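# Move the box from the closed hive onto the open hive

## Task

Lift the box off the roof of the closed hive and set it down squarely on the open hive so it covers that hive's jars. Every jar must finish in its original spot. No object may drop freely by more than a few centimetres at any point.

## Robot and tools

Robots: four i2rt Big YAM arms, arm1 to arm4, each ending in a five-fingered right hand with a wrist camera (arm1_cam_wrist to arm4_cam_wrist). Two fixed views, cam_high and cam_low, also exist. Base poses in the scene frame (metres, quaternion w,x,y,z): arm1 at (-0.264, -0.650, 1.104), quat (0.989, -0.001, -0.002, 0.148). arm2 at (-0.290, -0.193, 1.153), quat (0.996, -0.007, 0.005, -0.086). arm3 at (0.890, -0.122, 1.074), quat (0.070, 0.001, -0.002, -0.998). arm4 at (0.442, 0.700, 1.143), quat (0.649, -0.002, 0.002, -0.761). Each base faces its own +x. The hand can reach about 1.07 m from the joint1 axis.

Frame: one scene frame for all poses, in metres, with the origin on the floor and +z up. The hand point sits 0.045 m ahead of the palm. Its local +z runs along the straightened fingers, +y comes out of the palm, and +x runs across the palm away from the thumb. With joints 1, 5 and 6 at zero and the hand level and pointing forward, the palm faces down and the thumb is on the left. The wrist camera is on the little-finger side. With joint6 near -1.3 the camera is on top and its image is upright. A bracket on the little-finger side can strike objects.

move: the optional keys are arm1, arm2, arm3 and arm4, one object per arm, plus cameras. Inside an arm object:
- joints: a map from joint name to an absolute goal. joint1_rad to joint6_rad are in radians. Ranges: joint1 ±2.879, joint2 0 to 3.141, joint3 0 to 3.019, joint4 -1.692 to 1.57, joint5 ±1.57, joint6 ±2.094. Finger keys hand_little, hand_ring, hand_middle, hand_index, hand_thumb_bend and hand_thumb_turn run from -1 to 1. For the fingers and the bend, +1 is straight and -1 is curled; for hand_thumb_turn, +1 puts the thumb beside the palm and -1 puts it opposite the fingers. hand_force_limit (-1 to 1) maps to roughly 0 to 10 N of fingertip force, or 0 to 15 N for the thumb. hand_speed (-0.96 to 1) is nearly stopped at -1 and full speed from +0.48 upward.
- target: an absolute hand pose as seven numbers [x, y, z, qw, qx, qy, qz] in the scene frame (metres, unit quaternion). The hand follows a straight path from its current hand_target toward it. When target is given, joints may contain only the hand_ keys.
- speed: the top path speed in m/s, 0.002 to 4.3, default 0.25. Rotation is capped at twice that value in rad/s.
- min_time_s: 0.1 to 8 s, the shortest duration of this arm's joint motions.
All parts of an action start at the same moment, and hand paths finish together. Paths stop after 10 s even if the target is not reached, and an action lasts at most 15 s. Paths do not avoid obstacles or other arms. Hands lag, can stray from the path, and can overshoot speed, especially when the arm is near full stretch. Joint moves run at each joint's own pace and can swing wide. A fast, stretched arm may overshoot by up to about 30 degrees. An arm left out of an action can keep pushing toward its old goal. A move with no action reports every arm's full state and all images.

Results: the line move lists the arms that were commanded. as last shown marks arms that were not commanded. hand gives the measured hand pose, which is less accurate at long reach. hand_target is the pose implied by the held joint goals. Joint velocities are in rad/s; within noise means the arm is still. Joint torques are given per arm joint, and numbers 3 and 4 wrap at ±28 N m. hand_stopped_by gives one word per motor, in the order little, ring, middle, index, thumb_bend, thumb_turn: moving, target, force, stalled or fault. The *_load_n lines give fingertip force in N, positive when the finger is pushed open. A grip that has slipped shows as a load near zero. off_target means the arm is at rest short of its goal. time_out is a stop. not_followed, joint command not followed, or pose unreachable mean a safety check held back the arm goals; the finger goals still run. If a move or wait is refused or stopped, later calls in the same reply are skipped. MOTOR HOT warns of heating, and OVER-TEMPERATURE FAULT means the arm has gone limp for a while. Resend any goal marked limit_stop_at_motor_heat.

Gripping: a finger motor starts only when its goal changes by at least 0.002. It locks once it reaches the goal or the force limit. To grip harder, raise hand_force_limit and send a goal further closed than the current reading. To loosen, send a goal more open than the reading. For gentle grasps use hand_speed -0.94 or lower. With the thumb turned fully in, the hand can wrap objects about 0.035 to 0.065 m thick. Thumb tip and index pad can pinch light objects up to about 0.08 m. At the start, hand_force_limit is 0 and hand_speed is -0.8, which is slow.

wait: seconds from 0 to 10, plus optional cameras. zoom_image: a camera name and region [x0, y0, x1, y1] in pixels of that camera's latest image, at most 504 by 504. show_instructions: no arguments; it shows the reference page. finished_scene: optional scene = 1. It is final, and the result must hold without the robots.

Avoid: pressing two robots together, including closing a hand on another arm's fingers. Avoid hard impacts on fixed or heavy objects, dropping the box or jars, pushing anything off the work area or onto the floor, and releasing a load while it is moving. Holding loads or staying stretched heats motors. Loose objects may occasionally be nudged by outside disturbances.

Each tool is called after ">>>" as name([rows], argument=value, ...), one row to a line, values as JSON.

Reference images:

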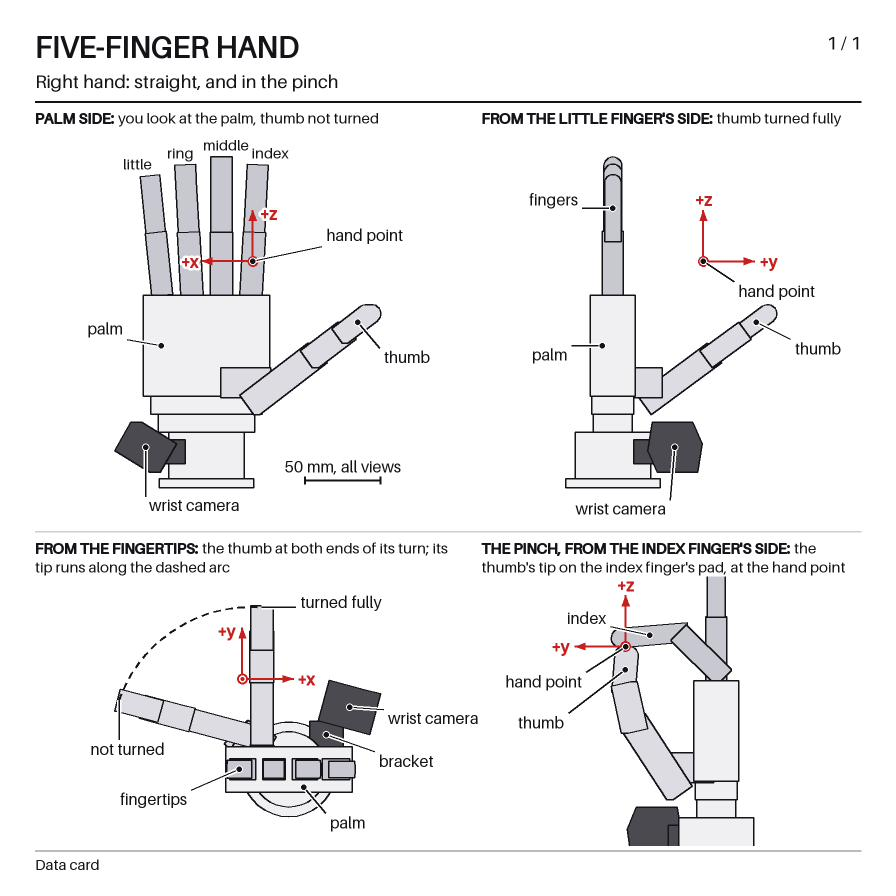

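## Session

>>> move()

Scene clock: 0.00 s.
Joint torques (N m): no reading
Heat: arm1: hottest joint2_rad 34 °C; arm2: hottest joint2_rad 30 °C; arm3: hottest joint2_rad 33 °C; arm4: hottest joint1_rad 36 °C.
Joint velocities: within noise
arm1.joint_positions: joint1_rad=+0.192 joint2_rad=+0.641 joint3_rad=+1.392 joint4_rad=-1.295 joint5_rad=-0.166 joint6_rad=-1.304 hand_little=+1.000 hand_ring=+1.000 hand_middle=+1.000 hand_index=+1.000 hand_thumb_turn=+1.000 hand_thumb_bend=+1.000 hand_force_limit=+0.000 hand_speed=-0.800
arm1.joint_status: not commanded
arm1.hand_stopped_by: target,target,target,target,target,target
arm1.little_load_n: 0.0
arm1.ring_load_n: 0.0
arm1.middle_load_n: 0.0
arm1.index_load_n: 0.0
arm1.thumb_bend_load_n: 0.0
arm1.thumb_turn_load_n: 0.0
arm1.hand: x=-0.0388 y=-0.5485 z=+1.5957 quat_wxyz=(-0.247, +0.857, +0.137, +0.430) (m; scene frame)
arm1.hand_target: x=-0.0395 y=-0.5488 z=+1.6077 quat_wxyz=(-0.251, +0.850, +0.138, +0.441) (m; scene frame)
arm1.hand_status: not commanded
arm2.joint_positions: joint1_rad=+0.730 joint2_rad=+0.620 joint3_rad=+1.385 joint4_rad=-1.258 joint5_rad=+0.228 joint6_rad=-1.319 hand_little=+1.000 hand_ring=+1.000 hand_middle=+1.000 hand_index=+1.000 hand_thumb_turn=+1.000 hand_thumb_bend=+1.000 hand_force_limit=+0.000 hand_speed=-0.800
arm2.joint_status: not commanded
arm2.hand_stopped_by: target,target,target,target,target,target
arm2.little_load_n: 0.5
arm2.ring_load_n: 0.0
arm2.middle_load_n: 0.0
arm2.index_load_n: 0.0
arm2.thumb_bend_load_n: 0.0
arm2.thumb_turn_load_n: 0.0
arm2.hand: x=-0.0405 y=-0.1450 z=+1.6619 quat_wxyz=(-0.106, +0.855, +0.075, +0.503) (m; scene frame)
arm2.hand_target: x=-0.0415 y=-0.1455 z=+1.6713 quat_wxyz=(-0.110, +0.849, +0.073, +0.511) (m; scene frame)
arm2.hand_status: not commanded
arm3.joint_positions: joint1_rad=-0.623 joint2_rad=+0.633 joint3_rad=+1.454 joint4_rad=-1.345 joint5_rad=+0.233 joint6_rad=-1.176 hand_little=+1.000 hand_ring=+1.000 hand_middle=+1.000 hand_index=+1.000 hand_thumb_turn=+1.000 hand_thumb_bend=+1.000 hand_force_limit=+0.000 hand_speed=-0.800
arm3.joint_status: not commanded
arm3.hand_stopped_by: target,target,target,target,target,target
arm3.little_load_n: 0.0
arm3.ring_load_n: 0.0
arm3.middle_load_n: 0.0
arm3.index_load_n: 0.0
arm3.thumb_bend_load_n: 0.0
arm3.thumb_turn_load_n: 0.0
arm3.hand: x=+0.7438 y=+0.0547 z=+1.5910 quat_wxyz=(+0.490, -0.419, -0.755, -0.122) (m; scene frame)
arm3.hand_target: x=+0.7451 y=+0.0540 z=+1.5991 quat_wxyz=(+0.499, -0.418, -0.750, -0.122) (m; scene frame)
arm3.hand_status: not commanded
arm4.joint_positions: joint1_rad=-0.276 joint2_rad=+0.626 joint3_rad=+1.438 joint4_rad=-1.503 joint5_rad=+0.281 joint6_rad=-0.961 hand_little=+1.000 hand_ring=+1.000 hand_middle=+1.000 hand_index=+1.000 hand_thumb_turn=+1.000 hand_thumb_bend=+1.000 hand_force_limit=+0.000 hand_speed=-0.800
arm4.joint_status: not commanded
arm4.hand_stopped_by: target,target,target,target,target,target
arm4.little_load_n: 0.0
arm4.ring_load_n: 0.0
arm4.middle_load_n: 0.0
arm4.index_load_n: 0.0
arm4.thumb_bend_load_n: 0.0
arm4.thumb_turn_load_n: 0.0
arm4.hand: x=+0.2951 y=+0.5783 z=+1.6216 quat_wxyz=(+0.371, +0.177, -0.879, +0.241) (m; scene frame)
arm4.hand_target: x=+0.2952 y=+0.5785 z=+1.6305 quat_wxyz=(+0.377, +0.174, -0.875, +0.250) (m; scene frame)
arm4.hand_status: not commanded
pictures: arm1_cam_wrist, arm2_cam_wrist, arm3_cam_wrist, arm4_cam_wrist, cam_high, cam_low
Images, in order (width x height): arm1_cam_wrist 672x504, arm2_cam_wrist 672x504, arm3_cam_wrist 672x504, arm4_cam_wrist 672x504, cam_high 896x504, cam_low 896x504.

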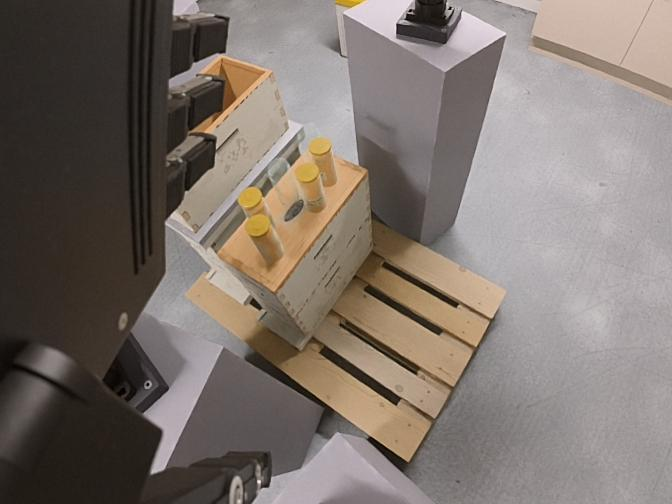

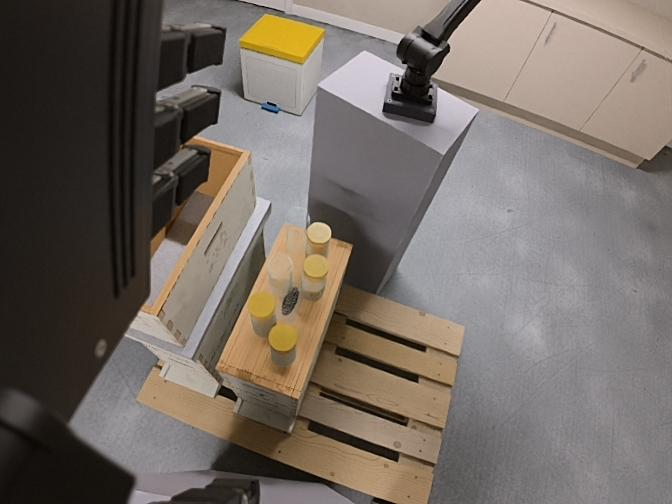

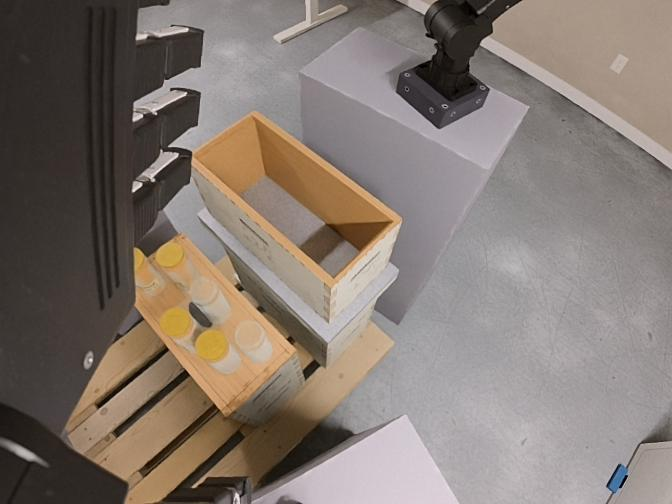

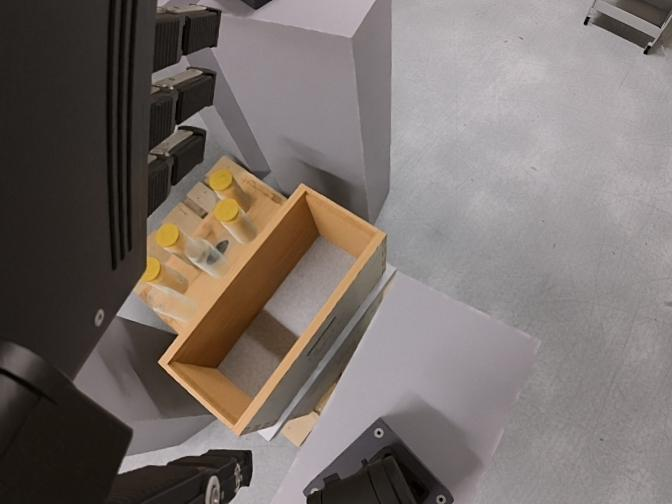

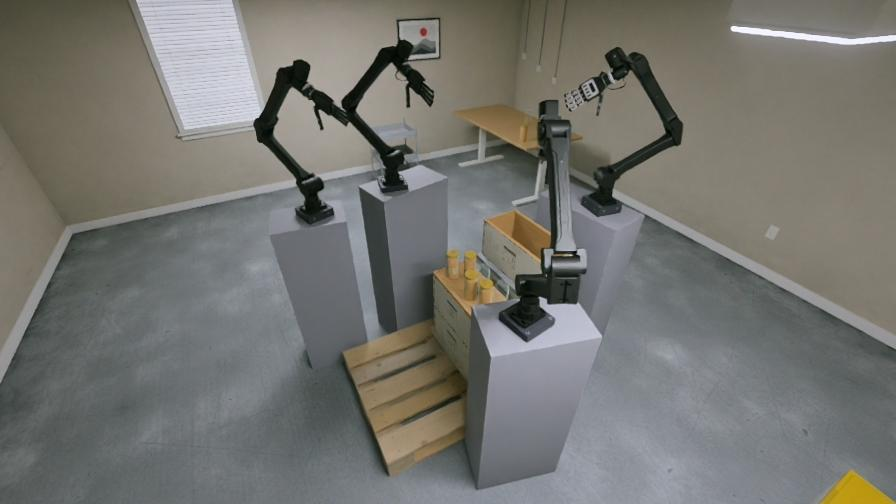

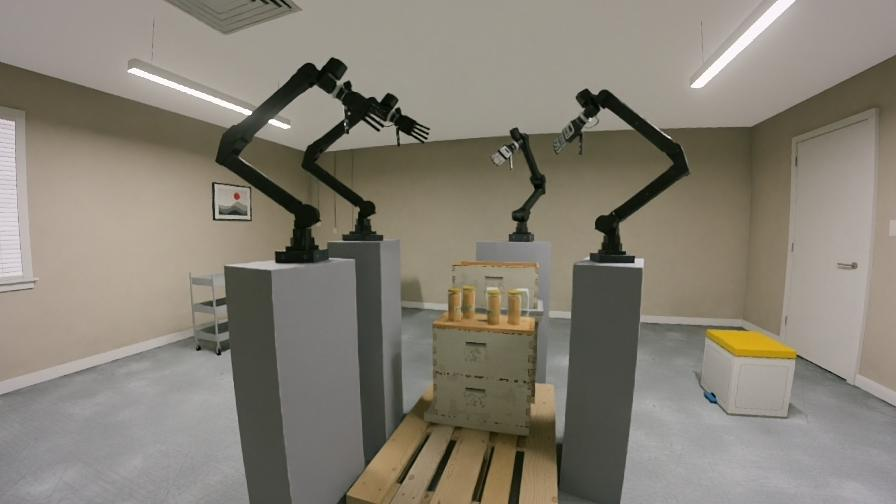

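>>> zoom_image(camera="cam_low", region=[400, 240, 600, 450])

>>> zoom_image(camera="cam_high", region=[400, 180, 640, 420])

>>> zoom_image(camera="arm3_cam_wrist", region=[120, 90, 440, 430])

>>> zoom_image(camera="arm4_cam_wrist", region=[120, 140, 440, 460])

>>> zoom_image(camera="arm1_cam_wrist", region=[160, 40, 400, 360])

>>> zoom_image(camera="arm2_cam_wrist", region=[120, 130, 440, 450])

Scaled by 2.400 from the camera's image (finer frame: 1280x720).

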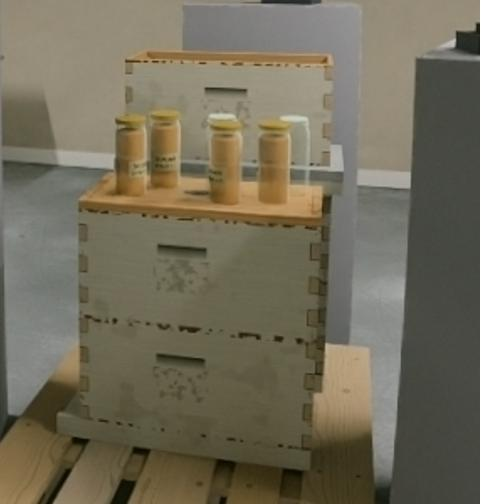

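Scaled by 2.100 from the camera's image (finer frame: 1280x720).

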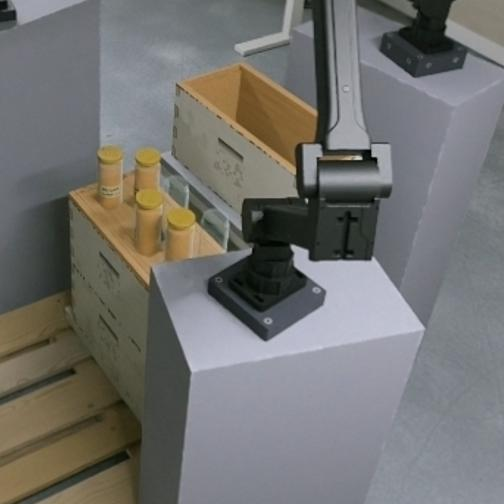

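Scaled by 1.482 from the camera's image (finer frame: 960x720).

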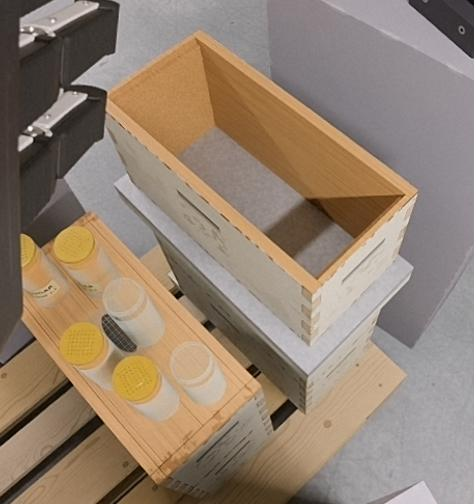

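Scaled by 1.575 from the camera's image (finer frame: 960x720).

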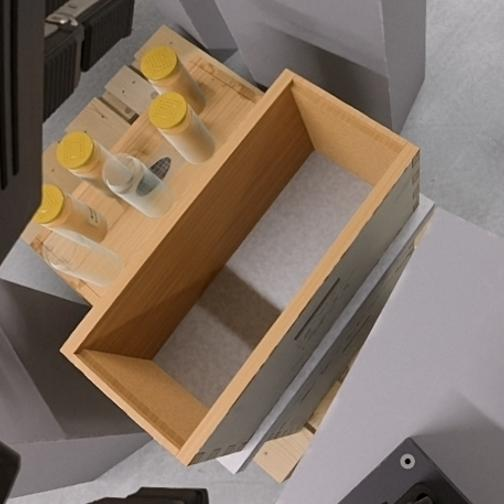

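Scaled by 1.575 from the camera's image (finer frame: 960x720).

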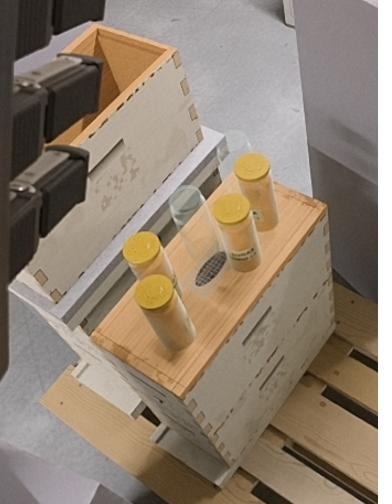

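Scaled by 1.575 from the camera's image (finer frame: 960x720).

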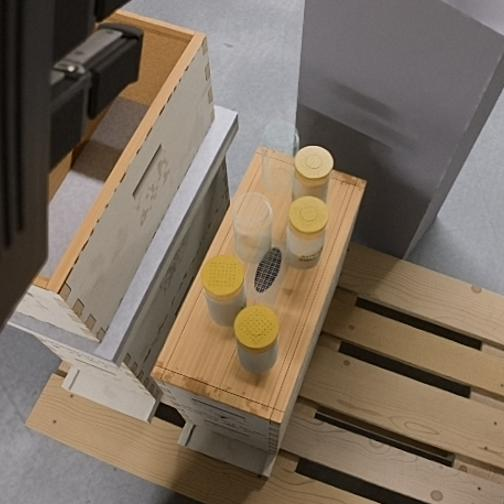

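>>> zoom_image(camera="arm4_cam_wrist", region=[270, 344, 430, 504])

>>> zoom_image(camera="arm2_cam_wrist", region=[300, 0, 500, 200])

>>> zoom_image(camera="arm3_cam_wrist", region=[350, 0, 550, 200])

>>> zoom_image(camera="arm1_cam_wrist", region=[330, 0, 530, 160])

>>> zoom_image(camera="cam_low", region=[180, 40, 460, 320])

>>> zoom_image(camera="cam_low", region=[460, 60, 700, 300])

Scaled by 3.150 from the camera's image (finer frame: 960x720).

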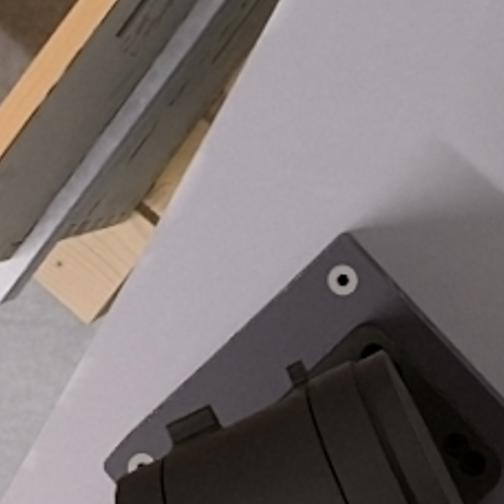

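Scaled by 2.520 from the camera's image (finer frame: 960x720).

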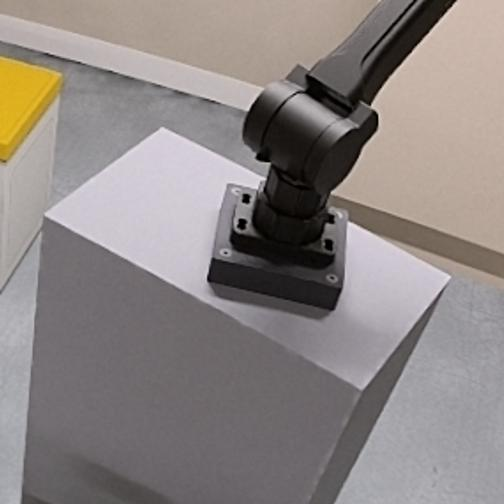

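Scaled by 2.520 from the camera's image (finer frame: 960x720).

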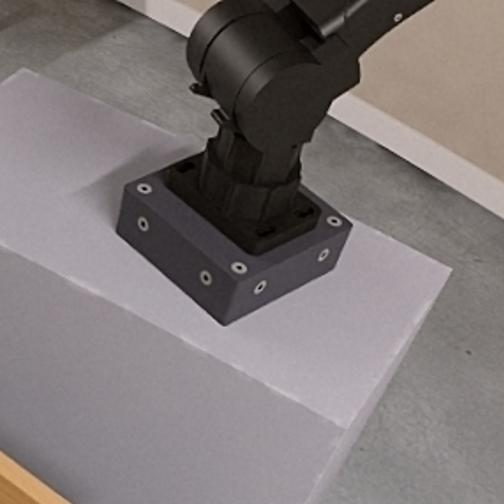

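Scaled by 2.520 from the camera's image (finer frame: 960x720).

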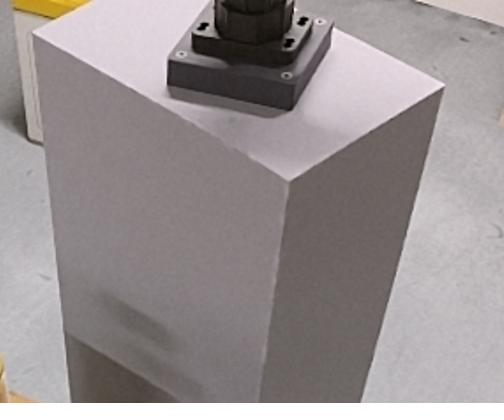

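Scaled by 1.800 from the camera's image (finer frame: 1280x720).

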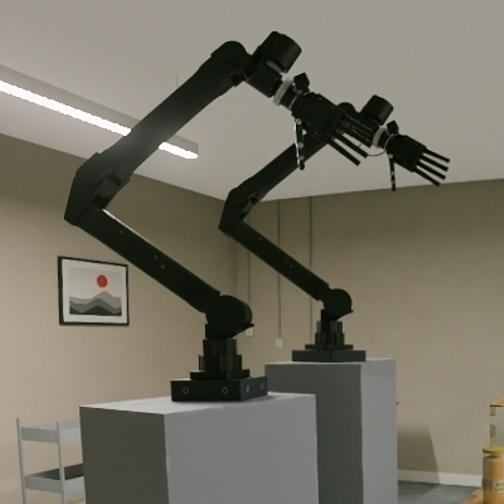

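Scaled by 2.100 from the camera's image (finer frame: 1280x720).

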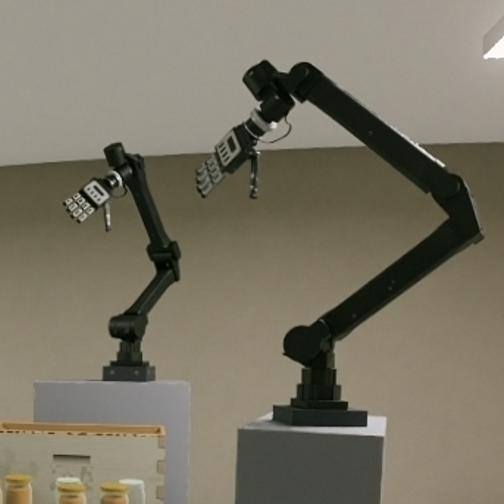

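>>> move(arm2={"target": [0.056, 0.345, 1.25, 0.2794, -0.6746, 0.6313, -0.2615], "speed": 0.2, "joints": {"hand_thumb_turn": -1, "hand_little": 0.5, "hand_ring": 0.5, "hand_middle": 0.5, "hand_index": 0.5}}, arm3={"target": [0.5375, 0.325, 1.25, 0.2615, -0.6313, -0.6746, 0.2794], "speed": 0.2, "joints": {"hand_thumb_turn": -1, "hand_little": 0.5, "hand_ring": 0.5, "hand_middle": 0.5, "hand_index": 0.5}}, arm4={"target": [0.33, 0.2185, 1.25, 0.0127, -0.0306, 0.9234, -0.3825], "speed": 0.2, "joints": {"hand_thumb_turn": -1, "hand_little": 0.5, "hand_ring": 0.5, "hand_middle": 0.5, "hand_index": 0.5}}, cameras=["all"])

Scene clock: 209.40 s.
Joint torques (N m): arm1=[-0.62 1.67 9.24 2.17 -0.04 0.03] | arm2=[1.61 -16.21 9.66 0.96 0.38 0.21] | arm3=[-1.49 -13.04 12.41 0.9 -0.47 0.11] | arm4=[-0.15 -9.99 8.21 2.36 -0.33 -0.07]
Heat: arm1: hottest joint3_rad 42 °C; arm2: hottest joint3_rad 39 °C; arm3: hottest joint3_rad 40 °C; arm4: hottest joint1_rad 35 °C.
move: arm2 off_target; arm3 off_target; arm4 done
Joint velocities: within noise
arm1: as last shown
arm2.joint_positions: joint1_rad=+1.266 joint2_rad=+1.765 joint3_rad=+1.362 joint4_rad=-0.731 joint5_rad=+0.659 joint6_rad=+0.861 hand_little=+0.500 hand_ring=+0.500 hand_middle=+0.500 hand_index=+0.500 hand_thumb_turn=-1.000 hand_thumb_bend=+1.000 hand_force_limit=+0.000 hand_speed=-0.800
arm2.joint_status: all done
arm2.hand_stopped_by: target,target,target,target,target,target
arm2.little_load_n: 0.0
arm2.ring_load_n: 0.0
arm2.middle_load_n: 0.0
arm2.index_load_n: 0.0
arm2.thumb_bend_load_n: 0.0
arm2.thumb_turn_load_n: 0.0
arm2.hand: x=+0.0521 y=+0.3205 z=+1.2330 quat_wxyz=(-0.254, +0.684, -0.628, +0.271)
arm2.hand_target: x=+0.0553 y=+0.3439 z=+1.2505 quat_wxyz=(-0.279, +0.675, -0.631, +0.261)
arm2.hand_status: off_target (0.030 m and 3.3 deg from the pose sent, 0.647 m and 92.7 deg at the start)
arm3.joint_positions: joint1_rad=-1.202 joint2_rad=+1.710 joint3_rad=+1.489 joint4_rad=-0.990 joint5_rad=-0.697 joint6_rad=-1.008 hand_little=+0.500 hand_ring=+0.500 hand_middle=+0.500 hand_index=+0.500 hand_thumb_turn=-1.000 hand_thumb_bend=+1.000 hand_force_limit=+0.000 hand_speed=-0.800
arm3.joint_status: all done
arm3.hand_stopped_by: target,target,target,target,target,target
arm3.little_load_n: 0.0
arm3.ring_load_n: 0.0
arm3.middle_load_n: 0.0
arm3.index_load_n: 0.5
arm3.thumb_bend_load_n: 0.0
arm3.thumb_turn_load_n: 0.0
arm3.hand: x=+0.5386 y=+0.3079 z=+1.2349 quat_wxyz=(+0.245, -0.630, -0.680, +0.285)
arm3.hand_target: x=+0.5379 y=+0.3243 z=+1.2501 quat_wxyz=(+0.262, -0.631, -0.675, +0.279)
arm3.hand_status: off_target (0.023 m and 2.1 deg from the pose sent, 0.482 m and 59.6 deg at the start)
arm4.joint_positions: joint1_rad=-0.219 joint2_rad=+1.407 joint3_rad=+0.929 joint4_rad=-0.379 joint5_rad=-0.304 joint6_rad=-0.321 hand_little=+0.500 hand_ring=+0.500 hand_middle=+0.500 hand_index=+0.500 hand_thumb_turn=-1.000 hand_thumb_bend=+1.000 hand_force_limit=+0.000 hand_speed=-0.800
arm4.joint_status: all done
arm4.hand_stopped_by: target,target,target,target,target,target
arm4.little_load_n: 0.0
arm4.ring_load_n: 0.0
arm4.middle_load_n: 0.0
arm4.index_load_n: 0.0
arm4.thumb_bend_load_n: 0.0
arm4.thumb_turn_load_n: 0.0
arm4.hand: x=+0.3271 y=+0.2261 z=+1.2447 quat_wxyz=(-0.012, +0.027, -0.928, +0.372)
arm4.hand_target: x=+0.3300 y=+0.2187 z=+1.2500 quat_wxyz=(-0.013, +0.031, -0.923, +0.382)
arm4.hand_status: done (0.010 m and 1.3 deg from the pose sent, 0.519 m and 50.4 deg at the start)
pictures: arm1_cam_wrist, arm2_cam_wrist, arm3_cam_wrist, arm4_cam_wrist, cam_high, cam_low
Images, in order (width x height): arm1_cam_wrist 672x504, arm2_cam_wrist 672x504, arm3_cam_wrist 672x504, arm4_cam_wrist 672x504, cam_high 896x504, cam_low 896x504.

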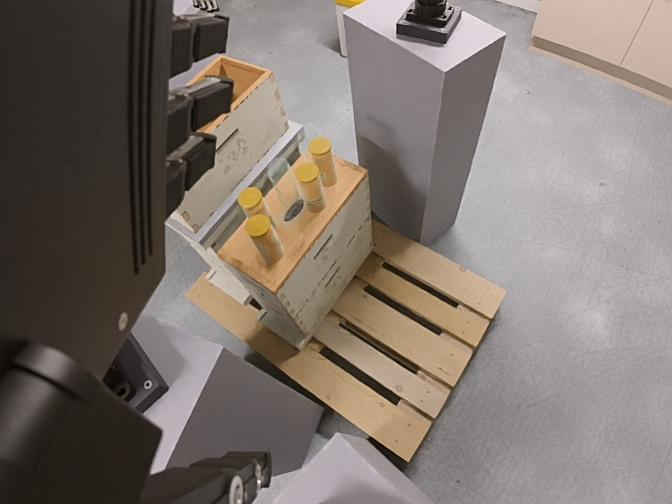

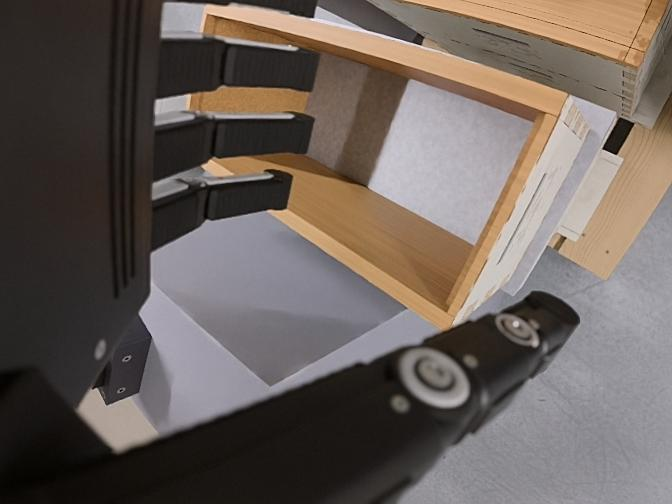

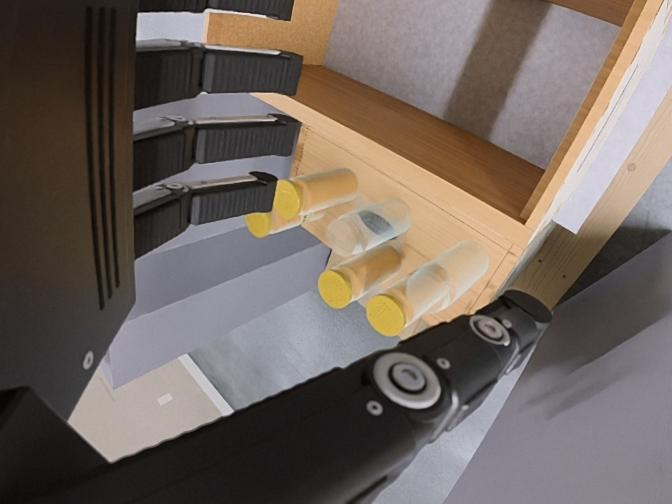

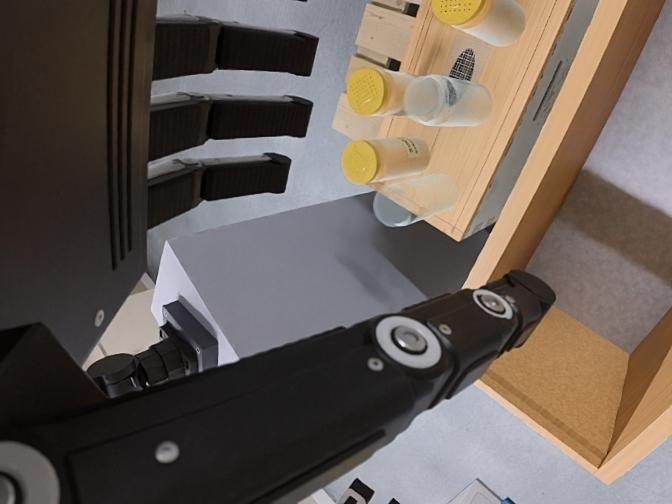

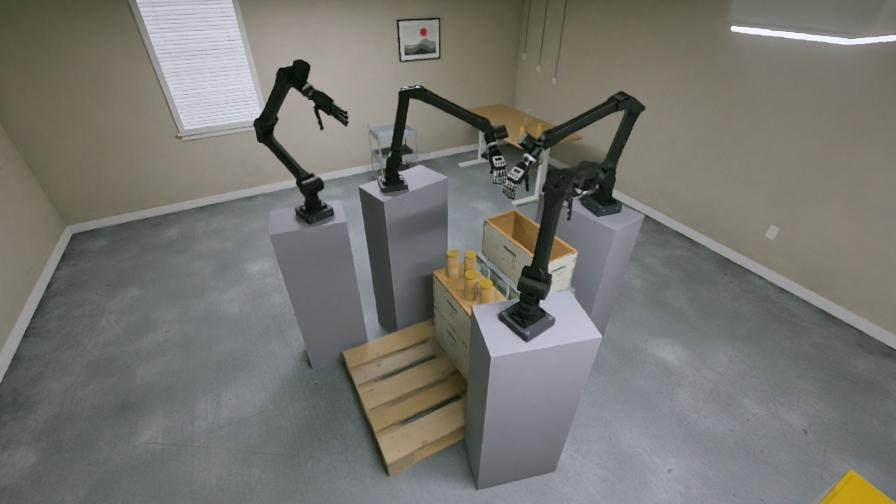

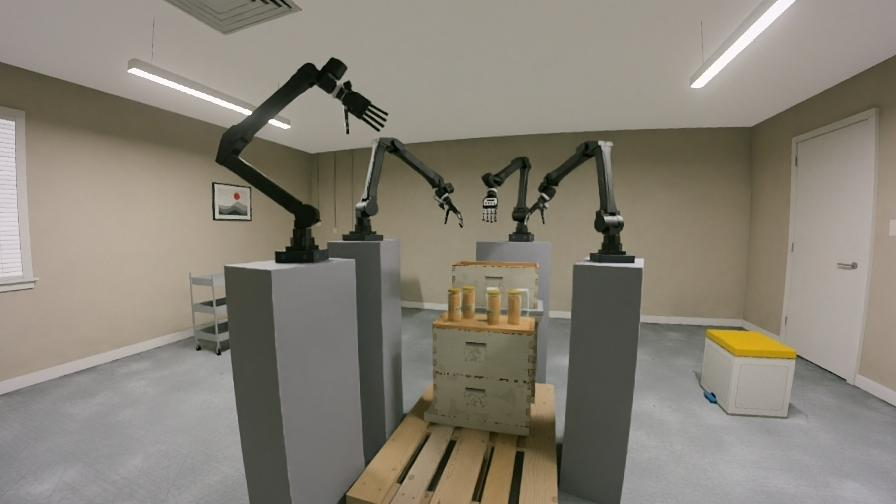

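>>> zoom_image(camera="arm2_cam_wrist", region=[160, 0, 660, 360])

>>> zoom_image(camera="arm3_cam_wrist", region=[200, 0, 672, 360])

>>> zoom_image(camera="arm4_cam_wrist", region=[320, 0, 672, 504])

Scaled by 1.008 from the camera's image (finer frame: 960x720).

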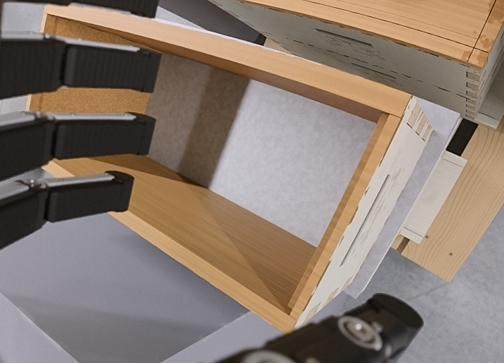

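Scaled by 1.068 from the camera's image (finer frame: 960x720).

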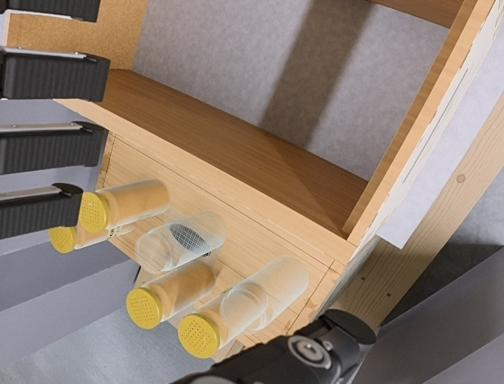

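Scaled by 1.000.

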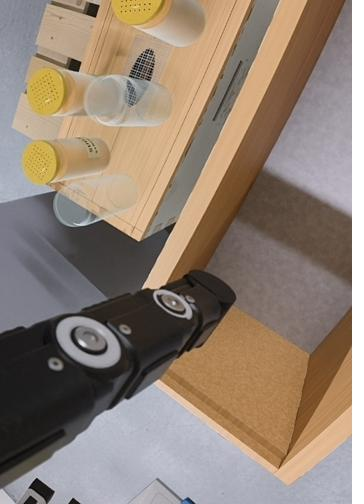

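>>> move(arm2={"target": [0.060, 0.365, 1.09, 0.2794, -0.6746, 0.6313, -0.2615], "speed": 0.1}, arm3={"target": [0.5375, 0.340, 1.09, 0.2615, -0.6313, -0.6746, 0.2794], "speed": 0.1}, arm4={"target": [0.33, 0.2115, 1.09, 0.0127, -0.0306, 0.9234, -0.3825], "speed": 0.1}, cameras=["all"])

Scene clock: 249.37 s.
Joint torques (N m): arm1=[-0.67 1.73 9.2 2.15 -0.04 0.06] | arm2=[1.67 -18.14 5.07 1.13 0.51 0.21] | arm3=[-1.55 -13.8 8.01 1.58 -0.47 -0.05] | arm4=[-0.32 -11.34 5.44 2.37 -0.17 -0.01]
Heat: arm1: hottest joint3_rad 42 °C; arm2: hottest joint3_rad 43 °C; arm3: hottest joint3_rad 43 °C; arm4: hottest joint1_rad 35 °C.
move: arm2 off_target; arm3 off_target; arm4 done
Joint velocities: within noise
arm1: as last shown
arm2.joint_positions: joint1_rad=+1.273 joint2_rad=+2.026 joint3_rad=+1.341 joint4_rad=-0.405 joint5_rad=+0.659 joint6_rad=+0.870 hand_little=+0.500 hand_ring=+0.500 hand_middle=+0.500 hand_index=+0.500 hand_thumb_turn=-1.000 hand_thumb_bend=+1.000 hand_force_limit=+0.000 hand_speed=-0.800
arm2.joint_status: not commanded
arm2.hand_stopped_by: target,target,target,target,target,target
arm2.little_load_n: 0.0
arm2.ring_load_n: 0.0
arm2.middle_load_n: 0.0
arm2.index_load_n: 0.0
arm2.thumb_bend_load_n: 0.0
arm2.thumb_turn_load_n: 0.5
arm2.hand: x=+0.0666 y=+0.3601 z=+1.0967 quat_wxyz=(-0.276, +0.676, -0.631, +0.264)
arm2.hand_target: x=+0.0599 y=+0.3648 z=+1.0901 quat_wxyz=(-0.279, +0.675, -0.631, +0.261)
arm2.hand_status: off_target (0.011 m and 0.5 deg from the pose sent, 0.150 m and 3.3 deg at the start)
arm3.joint_positions: joint1_rad=-1.214 joint2_rad=+1.890 joint3_rad=+1.350 joint4_rad=-0.645 joint5_rad=-0.702 joint6_rad=-1.008 hand_little=+0.500 hand_ring=+0.500 hand_middle=+0.500 hand_index=+0.500 hand_thumb_turn=-1.000 hand_thumb_bend=+1.000 hand_force_limit=+0.000 hand_speed=-0.800
arm3.joint_status: not commanded
arm3.hand_stopped_by: target,target,target,target,target,target
arm3.little_load_n: 0.0
arm3.ring_load_n: 0.0
arm3.middle_load_n: 0.0
arm3.index_load_n: 0.0
arm3.thumb_bend_load_n: 0.0
arm3.thumb_turn_load_n: 0.0
arm3.hand: x=+0.5313 y=+0.3327 z=+1.0962 quat_wxyz=(+0.258, -0.629, -0.678, +0.281)
arm3.hand_target: x=+0.5376 y=+0.3398 z=+1.0901 quat_wxyz=(+0.261, -0.631, -0.675, +0.279)
arm3.hand_status: off_target (0.011 m and 0.7 deg from the pose sent, 0.148 m and 2.1 deg at the start)
arm4.joint_positions: joint1_rad=-0.212 joint2_rad=+1.733 joint3_rad=+0.790 joint4_rad=+0.102 joint5_rad=-0.304 joint6_rad=-0.314 hand_little=+0.500 hand_ring=+0.500 hand_middle=+0.500 hand_index=+0.500 hand_thumb_turn=-1.000 hand_thumb_bend=+1.000 hand_force_limit=+0.000 hand_speed=-0.800
arm4.joint_status: not commanded
arm4.hand_stopped_by: target,target,target,target,target,target
arm4.little_load_n: 0.0
arm4.ring_load_n: 0.0
arm4.middle_load_n: 0.0
arm4.index_load_n: 0.0
arm4.thumb_bend_load_n: 0.0
arm4.thumb_turn_load_n: 0.0
arm4.hand: x=+0.3259 y=+0.2139 z=+1.0917 quat_wxyz=(-0.012, +0.029, -0.925, +0.380)
arm4.hand_target: x=+0.3301 y=+0.2117 z=+1.0900 quat_wxyz=(-0.013, +0.031, -0.923, +0.382)
arm4.hand_status: done (0.005 m and 0.4 deg from the pose sent, 0.155 m and 1.3 deg at the start)
pictures: arm1_cam_wrist, arm2_cam_wrist, arm3_cam_wrist, arm4_cam_wrist, cam_high, cam_low
Images, in order (width x height): arm1_cam_wrist 672x504, arm2_cam_wrist 672x504, arm3_cam_wrist 672x504, arm4_cam_wrist 672x504, cam_high 896x504, cam_low 896x504.

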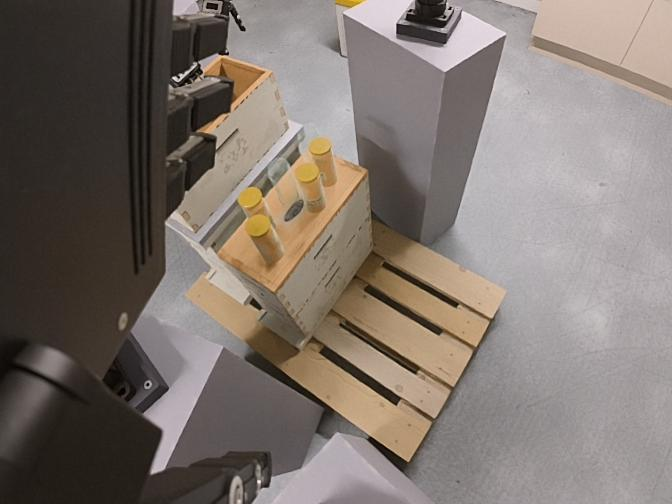

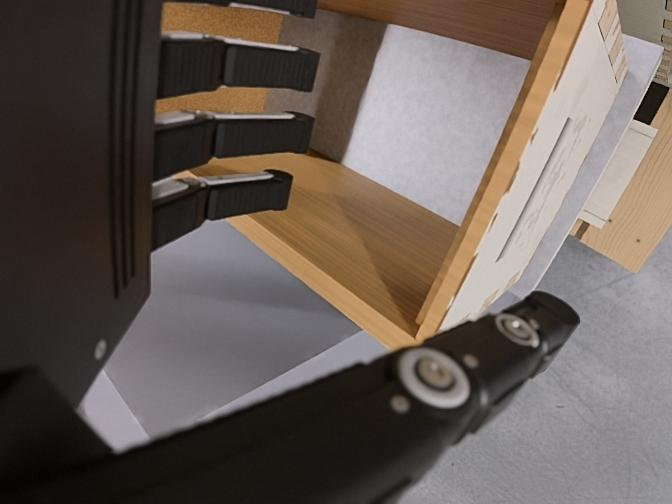

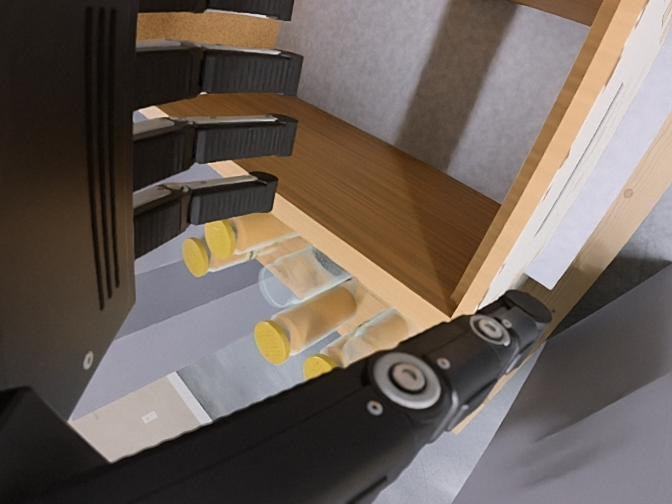

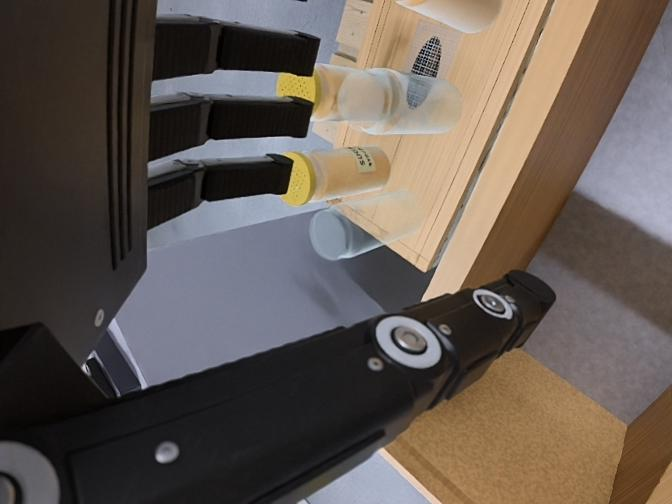

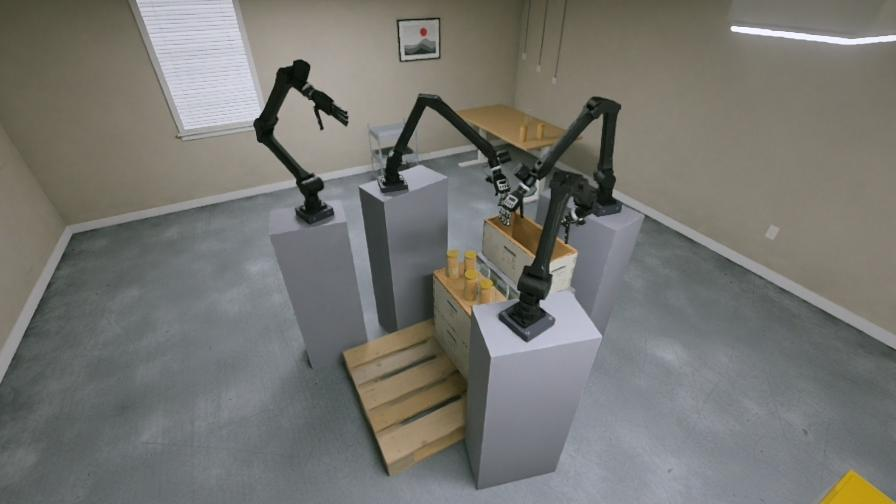

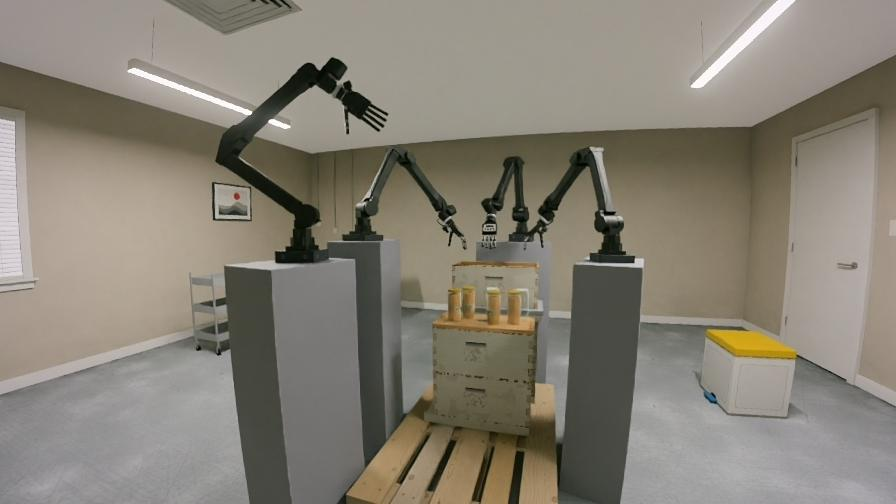

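>>> zoom_image(camera="arm2_cam_wrist", region=[360, 0, 660, 350])

>>> zoom_image(camera="arm3_cam_wrist", region=[372, 0, 672, 350])

>>> zoom_image(camera="arm4_cam_wrist", region=[372, 0, 672, 350])

>>> zoom_image(camera="cam_high", region=[460, 130, 620, 290])

>>> zoom_image(camera="cam_low", region=[420, 180, 580, 340])

Scaled by 1.440 from the camera's image (finer frame: 960x720).

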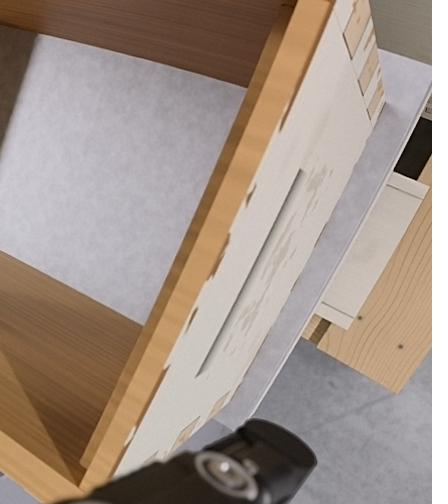

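Scaled by 1.440 from the camera's image (finer frame: 960x720).

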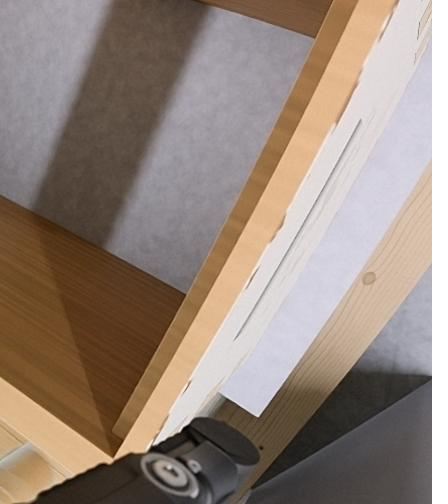

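Scaled by 1.440 from the camera's image (finer frame: 960x720).

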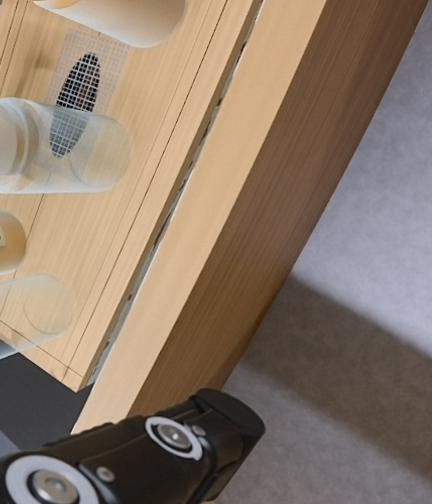

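Scaled by 3.150 from the camera's image (finer frame: 1280x720).

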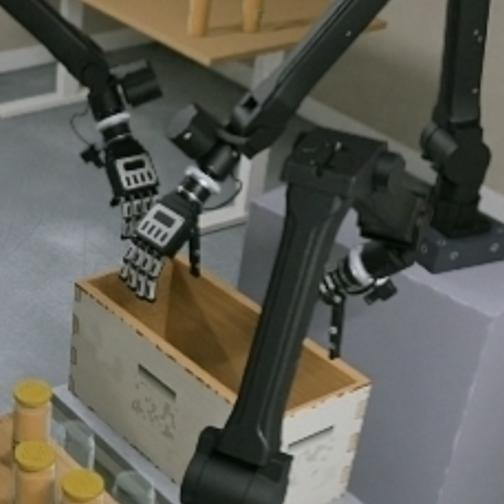

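Scaled by 3.150 from the camera's image (finer frame: 1280x720).

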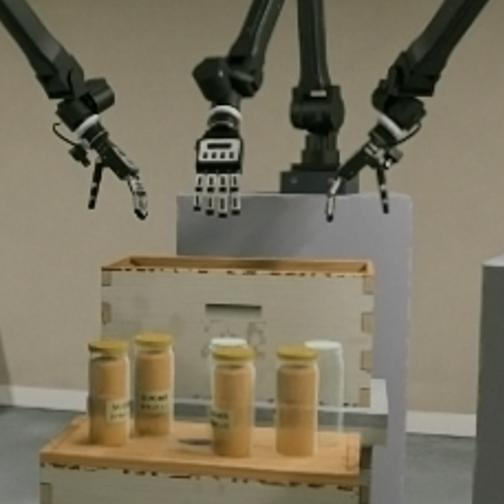

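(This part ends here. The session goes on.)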